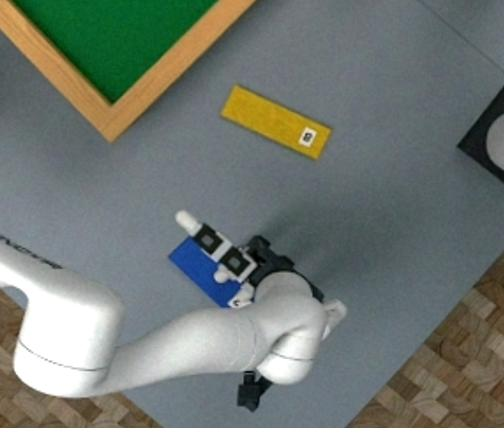

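>>> move(
  arm1={"joints": {"joint2_rad": 0.8701, "joint4_rad": 1.3994, "joint6_rad": 0.8556}, "min_time_s": 1.5},
)

>>> move(
  arm1={"joints": {"joint1_rad": 1.0861, "joint2_rad": 0.8259, "joint4_rad": 1.5046, "joint5_rad": -0.0038, "joint6_rad": 0.794, "joint7_rad": 4.2537}, "min_time_s": 1.5},
)

>>> move(
  arm1={"joints": {"joint2_rad": 0.8599, "joint4_rad": 1.5122, "joint6_rad": 0.7525}, "min_time_s": 1.5},
)

>>> move(
  arm1={"joints": {"joint1_rad": 0.9818, "joint2_rad": 0.8384, "joint4_rad": 1.5656, "joint5_rad": -0.0011, "joint6_rad": 0.7203, "joint7_rad": 4.1479}, "min_time_s": 2.5},
)

>>> move(
  arm1={"joints": {"joint1_rad": 0.8738, "joint2_rad": 0.8268, "joint4_rad": 1.595, "joint5_rad": 0.0015, "joint6_rad": 0.7026, "joint7_rad": 4.0385}, "min_time_s": 2.5},
)

>>> move(
  arm1={"joints": {"joint2_rad": 0.7911, "joint4_rad": 1.5876, "joint6_rad": 0.7458}, "min_time_s": 1.5},
)

>>> move(
  arm1={"joints": {"joint1_rad": 0.9028, "joint2_rad": 0.8251, "joint4_rad": 1.5057, "joint5_rad": 0.0009, "joint6_rad": 0.7936, "joint7_rad": 4.0678}, "min_time_s": 1.5},
  cameras=["arm1_cam_wrist", "cam_high"],
)

>>> zoom_image(
  camera="cam_high",
  region=[240, 330, 440, 500],
)

Scene clock: 169.87 s.
Joint torques (N m): arm1=[0.16 -22.06 0.26 -7.43 -0.45 -0.38 0.32] | arm2=[3.04 -42.5 -8.73 -0.46 3.32 -13.9 2.88] | arm3=[0.34 -14.22 -1.06 -4.55 -1.27 -1.76 -0.02] | arm4=[-0.47 0.66 0.9 -6.9 -0.01 -0.48 -0.03]
Motor temperatures (°C): arm1=[32 36 27 32 36 39 38] | arm2=[33 38 32 32 37 42 48] | arm3=[37 33 30 34 33 34 35] | arm4=[34 31 30 35 32 31 43]
Flange force (N): arm1=[-2.7 0.4 0.8] | arm2=[1.0 -54.1 10.6] | arm3=[6.6 4.9 5.1] | arm4=[-0.6 2.7 -1.7]
move: arm1 done
Joint velocities: within noise
arm1.joint_positions: joint1_rad=+1.108 joint2_rad=+0.870 joint3_rad=+0.000 joint4_rad=+1.399 joint5_rad=-0.004 joint6_rad=+0.856 joint7_rad=+4.275 hand_index_mcp=+0.548 hand_index_abd=-0.003 hand_index_pip=+0.356 hand_index_dip=+0.476 hand_middle_mcp=+0.547 hand_middle_abd=-0.002 hand_middle_pip=+0.356 hand_middle_dip=+0.475 hand_ring_mcp=+0.154 hand_ring_abd=-0.003 hand_ring_pip=-0.073 hand_ring_dip=+0.263 hand_thumb_cmc=+0.712 hand_thumb_axl=+0.677 hand_thumb_mcp=+0.224 hand_thumb_ipl=+0.168 hand_current_limit=+0.400 hand_speed=-0.600
arm1.joint_status: all done
arm1.hand_state: goal,goal,goal,goal,goal,goal,goal,goal,goal,goal,goal,goal,goal,goal,goal,goal
arm1.index_mcp_current_ma: -2
arm1.index_abd_current_ma: -12
arm1.index_pip_current_ma: -8
arm1.index_dip_current_ma: -10
arm1.middle_mcp_current_ma: -2
arm1.middle_abd_current_ma: -8
arm1.middle_pip_current_ma: -7
arm1.middle_dip_current_ma: -12
arm1.ring_mcp_current_ma: 75
arm1.ring_abd_current_ma: -10
arm1.ring_pip_current_ma: 30
arm1.ring_dip_current_ma: 12
arm1.thumb_cmc_current_ma: -10
arm1.thumb_axl_current_ma: -3
arm1.thumb_mcp_current_ma: -12
arm1.thumb_ipl_current_ma: -2
arm1.hand_goal_index_mcp: 0.548
arm1.hand_goal_index_abd: 0.000
arm1.hand_goal_index_pip: 0.358
arm1.hand_goal_index_dip: 0.478
arm1.hand_goal_middle_mcp: 0.548
arm1.hand_goal_middle_abd: 0.000
arm1.hand_goal_middle_pip: 0.358
arm1.hand_goal_middle_dip: 0.478
arm1.hand_goal_ring_mcp: 0.138
arm1.hand_goal_ring_abd: 0.000
arm1.hand_goal_ring_pip: -0.080
arm1.hand_goal_ring_dip: 0.260
arm1.hand_goal_thumb_cmc: 0.714
arm1.hand_goal_thumb_axl: 0.678
arm1.hand_goal_thumb_mcp: 0.226
arm1.hand_goal_thumb_ipl: 0.168
arm1.hand: x=+0.5156 y=+0.4727 z=+0.8522 quat_wxyz=(+0.000, -0.707, -0.707, +0.000) (m; scene frame)
arm2, arm3: as last shown
arm4.joint_positions: joint1_rad=+1.600 joint2_rad=-0.412 joint3_rad=-0.089 joint4_rad=+1.389 joint5_rad=-0.045 joint6_rad=+1.839 joint7_rad=+1.627 hand_index_mcp=+0.753 hand_index_abd=+0.000 hand_index_pip=+0.577 hand_index_dip=+0.696 hand_middle_mcp=+0.753 hand_middle_abd=+0.000 hand_middle_pip=+0.577 hand_middle_dip=+0.696 hand_ring_mcp=+0.753 hand_ring_abd=+0.000 hand_ring_pip=+0.577 hand_ring_dip=+0.696 hand_thumb_cmc=+0.714 hand_thumb_axl=+0.677 hand_thumb_mcp=+0.224 hand_thumb_ipl=+0.168 hand_current_limit=+0.400 hand_speed=-0.600
arm4.joint_status: not commanded
arm4.hand_state: goal,goal,goal,goal,goal,goal,goal,goal,goal,goal,goal,goal,goal,goal,goal,goal
arm4.index_mcp_current_ma: 0
arm4.index_abd_current_ma: 0
arm4.index_pip_current_ma: 0
arm4.index_dip_current_ma: 0
arm4.middle_mcp_current_ma: 0
arm4.middle_abd_current_ma: 0
arm4.middle_pip_current_ma: 0
arm4.middle_dip_current_ma: 0
arm4.ring_mcp_current_ma: 0
arm4.ring_abd_current_ma: 0
arm4.ring_pip_current_ma: 0
arm4.ring_dip_current_ma: 0
arm4.thumb_cmc_current_ma: 0
arm4.thumb_axl_current_ma: 0
arm4.thumb_mcp_current_ma: 0
arm4.thumb_ipl_current_ma: 0
arm4.hand_goal_index_mcp: 0.754
arm4.hand_goal_index_abd: 0.000
arm4.hand_goal_index_pip: 0.576
arm4.hand_goal_index_dip: 0.696
arm4.hand_goal_middle_mcp: 0.754
arm4.hand_goal_middle_abd: 0.000
arm4.hand_goal_middle_pip: 0.576
arm4.hand_goal_middle_dip: 0.696
arm4.hand_goal_ring_mcp: 0.754
arm4.hand_goal_ring_abd: 0.000
arm4.hand_goal_ring_pip: 0.576
arm4.hand_goal_ring_dip: 0.696
arm4.hand_goal_thumb_cmc: 0.714
arm4.hand_goal_thumb_axl: 0.678
arm4.hand_goal_thumb_mcp: 0.226
arm4.hand_goal_thumb_ipl: 0.168
arm4.hand: x=-0.0186 y=-0.5652 z=+1.3519 quat_wxyz=(+0.160, -0.045, +0.986, -0.002) (m; scene frame)
pictures: none

Scene clock: 171.67 s.
Joint torques (N m): arm1=[0.18 -21.08 0.27 -7.05 -0.5 -0.43 0.33] | arm2=[3.04 -42.52 -8.86 -0.48 3.31 -13.85 2.8] | arm3=[0.31 -14.18 -1.04 -4.57 -1.29 -1.8 -0.01] | arm4=[-0.39 0.5 0.83 -7 0.06 -0.43 -0.04]
Motor temperatures (°C): arm1=[32 36 27 32 36 39 38] | arm2=[33 39 32 32 37 42 48] | arm3=[37 33 30 34 33 34 35] | arm4=[34 31 30 35 32 31 43]
Flange force (N): arm1=[-2.4 0.3 0.6] | arm2=[1.2 -54.2 10.3] | arm3=[6.6 4.8 5.0] | arm4=[-0.8 2.4 -1.2]
move: arm1 done
Joint velocities: within noise
arm1.joint_positions: joint1_rad=+1.086 joint2_rad=+0.826 joint3_rad=+0.000 joint4_rad=+1.505 joint5_rad=-0.004 joint6_rad=+0.794 joint7_rad=+4.254 hand_index_mcp=+0.548 hand_index_abd=-0.003 hand_index_pip=+0.356 hand_index_dip=+0.476 hand_middle_mcp=+0.548 hand_middle_abd=-0.002 hand_middle_pip=+0.356 hand_middle_dip=+0.475 hand_ring_mcp=+0.154 hand_ring_abd=-0.003 hand_ring_pip=-0.073 hand_ring_dip=+0.263 hand_thumb_cmc=+0.712 hand_thumb_axl=+0.677 hand_thumb_mcp=+0.224 hand_thumb_ipl=+0.168 hand_current_limit=+0.400 hand_speed=-0.600
arm1.joint_status: all done
arm1.hand_state: goal,goal,goal,goal,goal,goal,goal,goal,goal,goal,goal,goal,goal,goal,goal,goal
arm1.index_mcp_current_ma: -1
arm1.index_abd_current_ma: -12
arm1.index_pip_current_ma: -8
arm1.index_dip_current_ma: -10
arm1.middle_mcp_current_ma: -2
arm1.middle_abd_current_ma: -8
arm1.middle_pip_current_ma: -7
arm1.middle_dip_current_ma: -12
arm1.ring_mcp_current_ma: 75
arm1.ring_abd_current_ma: -10
arm1.ring_pip_current_ma: 30
arm1.ring_dip_current_ma: 12
arm1.thumb_cmc_current_ma: -10
arm1.thumb_axl_current_ma: -3
arm1.thumb_mcp_current_ma: -12
arm1.thumb_ipl_current_ma: -2
arm1.hand_goal_index_mcp: 0.548
arm1.hand_goal_index_abd: 0.000
arm1.hand_goal_index_pip: 0.358
arm1.hand_goal_index_dip: 0.478
arm1.hand_goal_middle_mcp: 0.548
arm1.hand_goal_middle_abd: 0.000
arm1.hand_goal_middle_pip: 0.358
arm1.hand_goal_middle_dip: 0.478
arm1.hand_goal_ring_mcp: 0.138
arm1.hand_goal_ring_abd: 0.000
arm1.hand_goal_ring_pip: -0.080
arm1.hand_goal_ring_dip: 0.260
arm1.hand_goal_thumb_cmc: 0.714
arm1.hand_goal_thumb_axl: 0.678
arm1.hand_goal_thumb_mcp: 0.226
arm1.hand_goal_thumb_ipl: 0.168
arm1.hand: x=+0.5156 y=+0.4456 z=+0.8522 quat_wxyz=(+0.000, -0.707, -0.707, +0.000) (m; scene frame)
arm2, arm4: as last shown
arm3.joint_positions: joint1_rad=+1.315 joint2_rad=+0.300 joint3_rad=+0.000 joint4_rad=+2.211 joint5_rad=+1.465 joint6_rad=-0.780 joint7_rad=+3.040 hand_index_mcp=+0.749 hand_index_abd=+0.003 hand_index_pip=+0.576 hand_index_dip=+0.696 hand_middle_mcp=+0.749 hand_middle_abd=+0.003 hand_middle_pip=+0.576 hand_middle_dip=+0.696 hand_ring_mcp=+0.749 hand_ring_abd=+0.003 hand_ring_pip=+0.576 hand_ring_dip=+0.696 hand_thumb_cmc=+0.709 hand_thumb_axl=+0.677 hand_thumb_mcp=+0.225 hand_thumb_ipl=+0.168 hand_current_limit=+0.400 hand_speed=-0.600
arm3.joint_status: not commanded
arm3.hand_state: goal,goal,goal,goal,goal,goal,goal,goal,goal,goal,goal,goal,goal,goal,goal,goal
arm3.index_mcp_current_ma: -4
arm3.index_abd_current_ma: 1
arm3.index_pip_current_ma: 0
arm3.index_dip_current_ma: 0
arm3.middle_mcp_current_ma: -4
arm3.middle_abd_current_ma: 1
arm3.middle_pip_current_ma: 0
arm3.middle_dip_current_ma: 0
arm3.ring_mcp_current_ma: -4
arm3.ring_abd_current_ma: 1
arm3.ring_pip_current_ma: 0
arm3.ring_dip_current_ma: 0
arm3.thumb_cmc_current_ma: -3
arm3.thumb_axl_current_ma: 0
arm3.thumb_mcp_current_ma: 0
arm3.thumb_ipl_current_ma: 0
arm3.hand_goal_index_mcp: 0.754
arm3.hand_goal_index_abd: 0.000
arm3.hand_goal_index_pip: 0.576
arm3.hand_goal_index_dip: 0.696
arm3.hand_goal_middle_mcp: 0.754
arm3.hand_goal_middle_abd: 0.000
arm3.hand_goal_middle_pip: 0.576
arm3.hand_goal_middle_dip: 0.696
arm3.hand_goal_ring_mcp: 0.754
arm3.hand_goal_ring_abd: 0.000
arm3.hand_goal_ring_pip: 0.576
arm3.hand_goal_ring_dip: 0.696
arm3.hand_goal_thumb_cmc: 0.714
arm3.hand_goal_thumb_axl: 0.678
arm3.hand_goal_thumb_mcp: 0.226
arm3.hand_goal_thumb_ipl: 0.168
arm3.hand: x=-0.4289 y=-0.4222 z=+1.0146 quat_wxyz=(+0.122, -0.698, +0.528, -0.468) (m; scene frame)
pictures: none

Scene clock: 173.53 s.
Joint torques (N m): arm1=[1.4 -16.32 1.1 -4.61 -0.23 -0.41 0.32] | arm2=[3.03 -42.54 -8.76 -0.51 3.33 -13.87 2.84] | arm3=[0.35 -14.17 -1.08 -4.57 -1.31 -1.81 0] | arm4=[-0.38 0.61 0.95 -6.99 0.08 -0.48 -0.02]
Motor temperatures (°C): arm1=[32 36 27 32 36 39 38] | arm2=[33 39 32 32 37 42 48] | arm3=[37 33 30 34 33 34 35] | arm4=[34 31 30 35 32 31 43]
Flange force (N): arm1=[-2.7 -2.1 -8.7] | arm2=[1.3 -54.2 10.5] | arm3=[6.7 4.7 4.9] | arm4=[-0.6 2.9 -1.4]
move: arm1 done
Joint velocities: within noise
arm1.joint_positions: joint1_rad=+1.086 joint2_rad=+0.860 joint3_rad=+0.000 joint4_rad=+1.512 joint5_rad=-0.004 joint6_rad=+0.753 joint7_rad=+4.254 hand_index_mcp=+0.524 hand_index_abd=-0.001 hand_index_pip=+0.330 hand_index_dip=+0.464 hand_middle_mcp=+0.523 hand_middle_abd=+0.000 hand_middle_pip=+0.332 hand_middle_dip=+0.460 hand_ring_mcp=+0.154 hand_ring_abd=-0.003 hand_ring_pip=-0.073 hand_ring_dip=+0.263 hand_thumb_cmc=+0.712 hand_thumb_axl=+0.677 hand_thumb_mcp=+0.224 hand_thumb_ipl=+0.168 hand_current_limit=+0.400 hand_speed=-0.600
arm1.joint_status: all done
arm1.hand_state: blocked,goal,blocked,goal,blocked,goal,blocked,goal,goal,goal,goal,goal,goal,goal,goal,goal
arm1.index_mcp_current_ma: -116
arm1.index_abd_current_ma: -3
arm1.index_pip_current_ma: -125
arm1.index_dip_current_ma: -64
arm1.middle_mcp_current_ma: -119
arm1.middle_abd_current_ma: 0
arm1.middle_pip_current_ma: -115
arm1.middle_dip_current_ma: -79
arm1.ring_mcp_current_ma: 75
arm1.ring_abd_current_ma: -10
arm1.ring_pip_current_ma: 30
arm1.ring_dip_current_ma: 12
arm1.thumb_cmc_current_ma: -10
arm1.thumb_axl_current_ma: -3
arm1.thumb_mcp_current_ma: -12
arm1.thumb_ipl_current_ma: -2
arm1.hand_goal_index_mcp: 0.548
arm1.hand_goal_index_abd: 0.000
arm1.hand_goal_index_pip: 0.358
arm1.hand_goal_index_dip: 0.478
arm1.hand_goal_middle_mcp: 0.548
arm1.hand_goal_middle_abd: 0.000
arm1.hand_goal_middle_pip: 0.358
arm1.hand_goal_middle_dip: 0.478
arm1.hand_goal_ring_mcp: 0.138
arm1.hand_goal_ring_abd: 0.000
arm1.hand_goal_ring_pip: -0.080
arm1.hand_goal_ring_dip: 0.260
arm1.hand_goal_thumb_cmc: 0.714
arm1.hand_goal_thumb_axl: 0.678
arm1.hand_goal_thumb_mcp: 0.226
arm1.hand_goal_thumb_ipl: 0.168
arm1.hand: x=+0.5157 y=+0.4456 z=+0.8323 quat_wxyz=(+0.000, -0.707, -0.707, +0.000) (m; scene frame)
arm2, arm3, arm4: as last shown
pictures: none

Scene clock: 176.33 s.
Joint torques (N m): arm1=[-0.28 -19.33 -0.39 -6.05 -0.89 -0.46 0.24] | arm2=[2.98 -42.56 -8.88 -0.45 3.31 -13.82 2.87] | arm3=[0.33 -14.17 -1.07 -4.52 -1.29 -1.78 -0.02] | arm4=[-0.28 0.56 0.96 -6.98 0.07 -0.46 0.03]
Motor temperatures (°C): arm1=[32 36 27 32 36 39 38] | arm2=[33 39 32 32 37 42 48] | arm3=[37 33 30 34 33 34 35] | arm4=[34 31 30 35 32 31 43]
Flange force (N): arm1=[-1.9 1.3 -2.3] | arm2=[0.9 -54.3 10.2] | arm3=[6.7 4.8 5.0] | arm4=[-0.7 3.0 -1.3]
move: arm1 done
Joint velocities: within noise
arm1.joint_positions: joint1_rad=+0.982 joint2_rad=+0.838 joint3_rad=+0.000 joint4_rad=+1.566 joint5_rad=-0.001 joint6_rad=+0.720 joint7_rad=+4.148 hand_index_mcp=+0.518 hand_index_abd=-0.011 hand_index_pip=+0.330 hand_index_dip=+0.463 hand_middle_mcp=+0.516 hand_middle_abd=-0.010 hand_middle_pip=+0.332 hand_middle_dip=+0.460 hand_ring_mcp=+0.154 hand_ring_abd=-0.003 hand_ring_pip=-0.073 hand_ring_dip=+0.263 hand_thumb_cmc=+0.712 hand_thumb_axl=+0.677 hand_thumb_mcp=+0.224 hand_thumb_ipl=+0.168 hand_current_limit=+0.400 hand_speed=-0.600
arm1.joint_status: all done
arm1.hand_state: blocked,goal,blocked,goal,blocked,goal,blocked,goal,goal,goal,goal,goal,goal,goal,goal,goal
arm1.index_mcp_current_ma: -145
arm1.index_abd_current_ma: -43
arm1.index_pip_current_ma: -127
arm1.index_dip_current_ma: -64
arm1.middle_mcp_current_ma: -153
arm1.middle_abd_current_ma: -39
arm1.middle_pip_current_ma: -118
arm1.middle_dip_current_ma: -80
arm1.ring_mcp_current_ma: 75
arm1.ring_abd_current_ma: -10
arm1.ring_pip_current_ma: 30
arm1.ring_dip_current_ma: 12
arm1.thumb_cmc_current_ma: -10
arm1.thumb_axl_current_ma: -3
arm1.thumb_mcp_current_ma: -12
arm1.thumb_ipl_current_ma: -2
arm1.hand_goal_index_mcp: 0.548
arm1.hand_goal_index_abd: 0.000
arm1.hand_goal_index_pip: 0.358
arm1.hand_goal_index_dip: 0.478
arm1.hand_goal_middle_mcp: 0.548
arm1.hand_goal_middle_abd: 0.000
arm1.hand_goal_middle_pip: 0.358
arm1.hand_goal_middle_dip: 0.478
arm1.hand_goal_ring_mcp: 0.138
arm1.hand_goal_ring_abd: 0.000
arm1.hand_goal_ring_pip: -0.080
arm1.hand_goal_ring_dip: 0.260
arm1.hand_goal_thumb_cmc: 0.714
arm1.hand_goal_thumb_axl: 0.678
arm1.hand_goal_thumb_mcp: 0.226
arm1.hand_goal_thumb_ipl: 0.168
arm1.hand: x=+0.4727 y=+0.4092 z=+0.8323 quat_wxyz=(+0.000, -0.707, -0.707, +0.000) (m; scene frame)
arm2, arm3, arm4: as last shown
pictures: none

Scene clock: 179.13 s.
Joint torques (N m): arm1=[-0.33 -19.16 -0.38 -6.04 -0.84 -0.48 0.24] | arm2=[3.12 -42.47 -8.82 -0.38 3.3 -13.91 2.79] | arm3=[0.32 -14.24 -1.08 -4.59 -1.28 -1.78 -0.03] | arm4=[-0.36 0.58 0.95 -7.03 0.07 -0.48 0]
Motor temperatures (°C): arm1=[32 36 27 32 36 39 38] | arm2=[33 39 32 32 37 42 48] | arm3=[37 33 30 34 33 34 35] | arm4=[34 31 30 35 32 31 43]
Flange force (N): arm1=[-1.8 1.7 -2.2] | arm2=[1.0 -54.2 10.7] | arm3=[6.5 5.0 5.1] | arm4=[-0.6 2.9 -1.2]
move: arm1 done
Joint velocities: within noise
arm1.joint_positions: joint1_rad=+0.874 joint2_rad=+0.827 joint3_rad=+0.000 joint4_rad=+1.595 joint5_rad=+0.002 joint6_rad=+0.703 joint7_rad=+4.039 hand_index_mcp=+0.518 hand_index_abd=-0.011 hand_index_pip=+0.330 hand_index_dip=+0.463 hand_middle_mcp=+0.516 hand_middle_abd=-0.010 hand_middle_pip=+0.332 hand_middle_dip=+0.460 hand_ring_mcp=+0.154 hand_ring_abd=-0.003 hand_ring_pip=-0.073 hand_ring_dip=+0.263 hand_thumb_cmc=+0.712 hand_thumb_axl=+0.677 hand_thumb_mcp=+0.224 hand_thumb_ipl=+0.168 hand_current_limit=+0.400 hand_speed=-0.600
arm1.joint_status: all done
arm1.hand_state: blocked,goal,blocked,goal,blocked,goal,blocked,goal,goal,goal,goal,goal,goal,goal,goal,goal
arm1.index_mcp_current_ma: -145
arm1.index_abd_current_ma: -43
arm1.index_pip_current_ma: -127
arm1.index_dip_current_ma: -64
arm1.middle_mcp_current_ma: -153
arm1.middle_abd_current_ma: -39
arm1.middle_pip_current_ma: -118
arm1.middle_dip_current_ma: -80
arm1.ring_mcp_current_ma: 75
arm1.ring_abd_current_ma: -10
arm1.ring_pip_current_ma: 30
arm1.ring_dip_current_ma: 12
arm1.thumb_cmc_current_ma: -10
arm1.thumb_axl_current_ma: -3
arm1.thumb_mcp_current_ma: -12
arm1.thumb_ipl_current_ma: -2
arm1.hand_goal_index_mcp: 0.548
arm1.hand_goal_index_abd: 0.000
arm1.hand_goal_index_pip: 0.358
arm1.hand_goal_index_dip: 0.478
arm1.hand_goal_middle_mcp: 0.548
arm1.hand_goal_middle_abd: 0.000
arm1.hand_goal_middle_pip: 0.358
arm1.hand_goal_middle_dip: 0.478
arm1.hand_goal_ring_mcp: 0.138
arm1.hand_goal_ring_abd: 0.000
arm1.hand_goal_ring_pip: -0.080
arm1.hand_goal_ring_dip: 0.260
arm1.hand_goal_thumb_cmc: 0.714
arm1.hand_goal_thumb_axl: 0.678
arm1.hand_goal_thumb_mcp: 0.226
arm1.hand_goal_thumb_ipl: 0.168
arm1.hand: x=+0.4298 y=+0.3727 z=+0.8322 quat_wxyz=(+0.000, -0.707, -0.707, +0.000) (m; scene frame)
arm2.joint_positions: joint1_rad=+0.756 joint2_rad=+1.367 joint3_rad=+0.000 joint4_rad=+2.094 joint5_rad=+1.077 joint6_rad=-1.668 joint7_rad=+0.287 hand_index_mcp=+0.761 hand_index_abd=-0.001 hand_index_pip=+0.577 hand_index_dip=+0.696 hand_middle_mcp=+0.761 hand_middle_abd=-0.001 hand_middle_pip=+0.577 hand_middle_dip=+0.696 hand_ring_mcp=+0.761 hand_ring_abd=-0.002 hand_ring_pip=+0.577 hand_ring_dip=+0.696 hand_thumb_cmc=+0.931 hand_thumb_axl=+0.684 hand_thumb_mcp=+0.226 hand_thumb_ipl=+0.168 hand_current_limit=+0.400 hand_speed=-0.600
arm2.joint_status: not commanded
arm2.hand_state: goal,goal,goal,goal,goal,goal,goal,goal,goal,goal,goal,goal,blocked,goal,goal,goal
arm2.index_mcp_current_ma: 5
arm2.index_abd_current_ma: 0
arm2.index_pip_current_ma: 0
arm2.index_dip_current_ma: 0
arm2.middle_mcp_current_ma: 6
arm2.middle_abd_current_ma: 0
arm2.middle_pip_current_ma: 0
arm2.middle_dip_current_ma: 0
arm2.ring_mcp_current_ma: 6
arm2.ring_abd_current_ma: 0
arm2.ring_pip_current_ma: 0
arm2.ring_dip_current_ma: 0
arm2.thumb_cmc_current_ma: 128
arm2.thumb_axl_current_ma: 5
arm2.thumb_mcp_current_ma: 0
arm2.thumb_ipl_current_ma: 0
arm2.hand_goal_index_mcp: 0.754
arm2.hand_goal_index_abd: 0.000
arm2.hand_goal_index_pip: 0.576
arm2.hand_goal_index_dip: 0.696
arm2.hand_goal_middle_mcp: 0.754
arm2.hand_goal_middle_abd: 0.000
arm2.hand_goal_middle_pip: 0.576
arm2.hand_goal_middle_dip: 0.696
arm2.hand_goal_ring_mcp: 0.754
arm2.hand_goal_ring_abd: 0.000
arm2.hand_goal_ring_pip: 0.576
arm2.hand_goal_ring_dip: 0.696
arm2.hand_goal_thumb_cmc: 0.870
arm2.hand_goal_thumb_axl: 0.678
arm2.hand_goal_thumb_mcp: 0.226
arm2.hand_goal_thumb_ipl: 0.168
arm2.hand: x=-0.0707 y=+0.1377 z=+0.8941 quat_wxyz=(+0.678, +0.714, +0.126, +0.120) (m; scene frame)
arm3, arm4: as last shown
pictures: none

Scene clock: 180.93 s.
Joint torques (N m): arm1=[0.12 -20.37 0.22 -6.76 -0.5 -0.38 0.31] | arm2=[3.03 -42.55 -8.72 -0.4 3.35 -13.87 2.83] | arm3=[0.33 -14.19 -1.11 -4.56 -1.28 -1.79 0.01] | arm4=[-0.44 0.59 0.94 -7.06 0.02 -0.52 -0.05]
Motor temperatures (°C): arm1=[32 36 27 32 36 39 38] | arm2=[33 40 32 32 37 42 48] | arm3=[37 33 30 34 33 34 35] | arm4=[34 31 30 35 32 31 43]
Flange force (N): arm1=[-2.3 0.8 0.8] | arm2=[1.1 -54.4 10.7] | arm3=[6.7 4.8 4.9] | arm4=[-0.4 2.8 -1.2]
move: arm1 done
Joint velocities: within noise
arm1.joint_positions: joint1_rad=+0.874 joint2_rad=+0.791 joint3_rad=+0.000 joint4_rad=+1.588 joint5_rad=+0.002 joint6_rad=+0.746 joint7_rad=+4.039 hand_index_mcp=+0.548 hand_index_abd=-0.004 hand_index_pip=+0.356 hand_index_dip=+0.476 hand_middle_mcp=+0.547 hand_middle_abd=-0.003 hand_middle_pip=+0.356 hand_middle_dip=+0.475 hand_ring_mcp=+0.154 hand_ring_abd=-0.003 hand_ring_pip=-0.073 hand_ring_dip=+0.263 hand_thumb_cmc=+0.712 hand_thumb_axl=+0.677 hand_thumb_mcp=+0.224 hand_thumb_ipl=+0.168 hand_current_limit=+0.400 hand_speed=-0.600
arm1.joint_status: all done
arm1.hand_state: goal,goal,goal,goal,goal,goal,goal,goal,goal,goal,goal,goal,goal,goal,goal,goal
arm1.index_mcp_current_ma: -2
arm1.index_abd_current_ma: -13
arm1.index_pip_current_ma: -8
arm1.index_dip_current_ma: -10
arm1.middle_mcp_current_ma: -2
arm1.middle_abd_current_ma: -12
arm1.middle_pip_current_ma: -7
arm1.middle_dip_current_ma: -12
arm1.ring_mcp_current_ma: 75
arm1.ring_abd_current_ma: -10
arm1.ring_pip_current_ma: 30
arm1.ring_dip_current_ma: 12
arm1.thumb_cmc_current_ma: -10
arm1.thumb_axl_current_ma: -3
arm1.thumb_mcp_current_ma: -12
arm1.thumb_ipl_current_ma: -2
arm1.hand_goal_index_mcp: 0.548
arm1.hand_goal_index_abd: 0.000
arm1.hand_goal_index_pip: 0.358
arm1.hand_goal_index_dip: 0.478
arm1.hand_goal_middle_mcp: 0.548
arm1.hand_goal_middle_abd: 0.000
arm1.hand_goal_middle_pip: 0.358
arm1.hand_goal_middle_dip: 0.478
arm1.hand_goal_ring_mcp: 0.138
arm1.hand_goal_ring_abd: 0.000
arm1.hand_goal_ring_pip: -0.080
arm1.hand_goal_ring_dip: 0.260
arm1.hand_goal_thumb_cmc: 0.714
arm1.hand_goal_thumb_axl: 0.678
arm1.hand_goal_thumb_mcp: 0.226
arm1.hand_goal_thumb_ipl: 0.168
arm1.hand: x=+0.4298 y=+0.3726 z=+0.8522 quat_wxyz=(+0.000, -0.707, -0.707, +0.000) (m; scene frame)
arm2, arm3, arm4: as last shown
pictures: none

Scene clock: 182.73 s.
Joint torques (N m): arm1=[0.12 -21.1 0.24 -7.04 -0.47 -0.36 0.35] | arm2=[3.09 -42.58 -8.86 -0.31 3.33 -13.83 2.82] | arm3=[0.33 -14.18 -1.09 -4.56 -1.29 -1.79 0.03] | arm4=[-0.47 0.62 0.97 -6.93 0.07 -0.5 -0.03]
Motor temperatures (°C): arm1=[32 36 27 32 36 39 38] | arm2=[33 40 32 32 37 42 48] | arm3=[37 33 30 34 33 34 35] | arm4=[34 31 30 35 32 31 43]
Flange force (N): arm1=[-2.5 0.7 0.8] | arm2=[0.8 -54.6 10.6] | arm3=[6.9 4.7 4.8] | arm4=[-0.7 3.0 -1.6]
move: arm1 done
Joint velocities: within noise
arm1.joint_positions: joint1_rad=+0.903 joint2_rad=+0.825 joint3_rad=+0.000 joint4_rad=+1.506 joint5_rad=+0.001 joint6_rad=+0.794 joint7_rad=+4.068 hand_index_mcp=+0.548 hand_index_abd=-0.003 hand_index_pip=+0.356 hand_index_dip=+0.476 hand_middle_mcp=+0.548 hand_middle_abd=-0.003 hand_middle_pip=+0.356 hand_middle_dip=+0.475 hand_ring_mcp=+0.154 hand_ring_abd=-0.003 hand_ring_pip=-0.073 hand_ring_dip=+0.263 hand_thumb_cmc=+0.712 hand_thumb_axl=+0.677 hand_thumb_mcp=+0.224 hand_thumb_ipl=+0.168 hand_current_limit=+0.400 hand_speed=-0.600
arm1.joint_status: all done
arm1.hand_state: goal,goal,goal,goal,goal,goal,goal,goal,goal,goal,goal,goal,goal,goal,goal,goal
arm1.index_mcp_current_ma: -1
arm1.index_abd_current_ma: -13
arm1.index_pip_current_ma: -8
arm1.index_dip_current_ma: -10
arm1.middle_mcp_current_ma: -2
arm1.middle_abd_current_ma: -11
arm1.middle_pip_current_ma: -7
arm1.middle_dip_current_ma: -12
arm1.ring_mcp_current_ma: 75
arm1.ring_abd_current_ma: -10
arm1.ring_pip_current_ma: 30
arm1.ring_dip_current_ma: 12
arm1.thumb_cmc_current_ma: -10
arm1.thumb_axl_current_ma: -3
arm1.thumb_mcp_current_ma: -12
arm1.thumb_ipl_current_ma: -2
arm1.hand_goal_index_mcp: 0.548
arm1.hand_goal_index_abd: 0.000
arm1.hand_goal_index_pip: 0.358
arm1.hand_goal_index_dip: 0.478
arm1.hand_goal_middle_mcp: 0.548
arm1.hand_goal_middle_abd: 0.000
arm1.hand_goal_middle_pip: 0.358
arm1.hand_goal_middle_dip: 0.478
arm1.hand_goal_ring_mcp: 0.138
arm1.hand_goal_ring_abd: 0.000
arm1.hand_goal_ring_pip: -0.080
arm1.hand_goal_ring_dip: 0.260
arm1.hand_goal_thumb_cmc: 0.714
arm1.hand_goal_thumb_axl: 0.678
arm1.hand_goal_thumb_mcp: 0.226
arm1.hand_goal_thumb_ipl: 0.168
arm1.hand: x=+0.4298 y=+0.3976 z=+0.8522 quat_wxyz=(+0.000, -0.707, -0.707, +0.000) (m; scene frame)
arm2, arm3, arm4: as last shown
pictures: arm1_cam_wrist, cam_high
camera_calibration:
arm1_cam_wrist: T_world_to_cam=[[0.602441, -0.798153, 0.0039973, 0.0889419], [-0.519823, -0.388549, 0.760798, -0.324808], [-0.605681, -0.460414, -0.648976, 1.12195], [0, 0, 0, 1]] pos_world=[0.457118, 0.461346, 0.974876]

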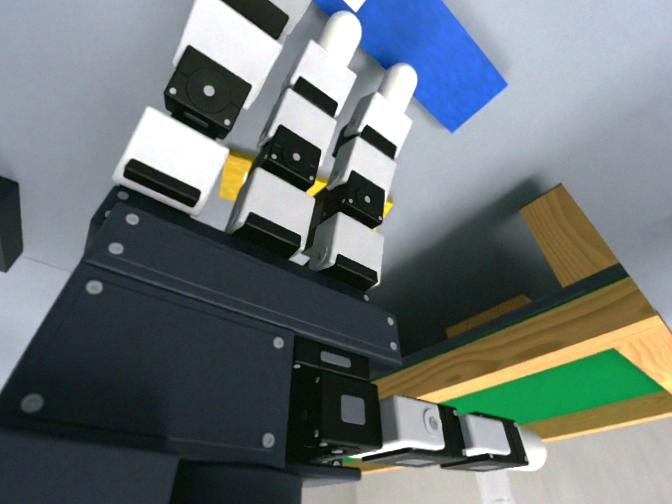

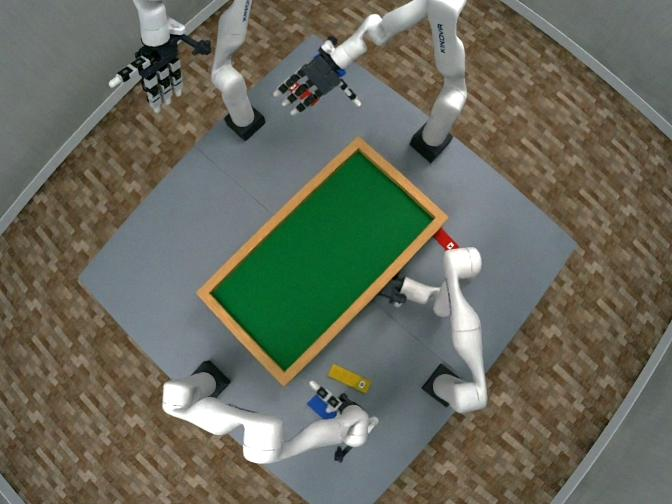

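Scaled by 2.520 from the camera's 672x504 image, which has a finer 960x720 frame.

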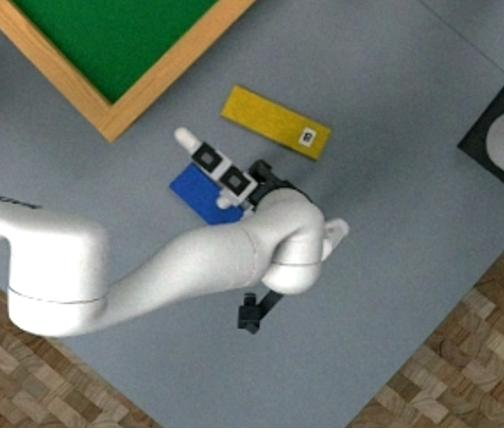

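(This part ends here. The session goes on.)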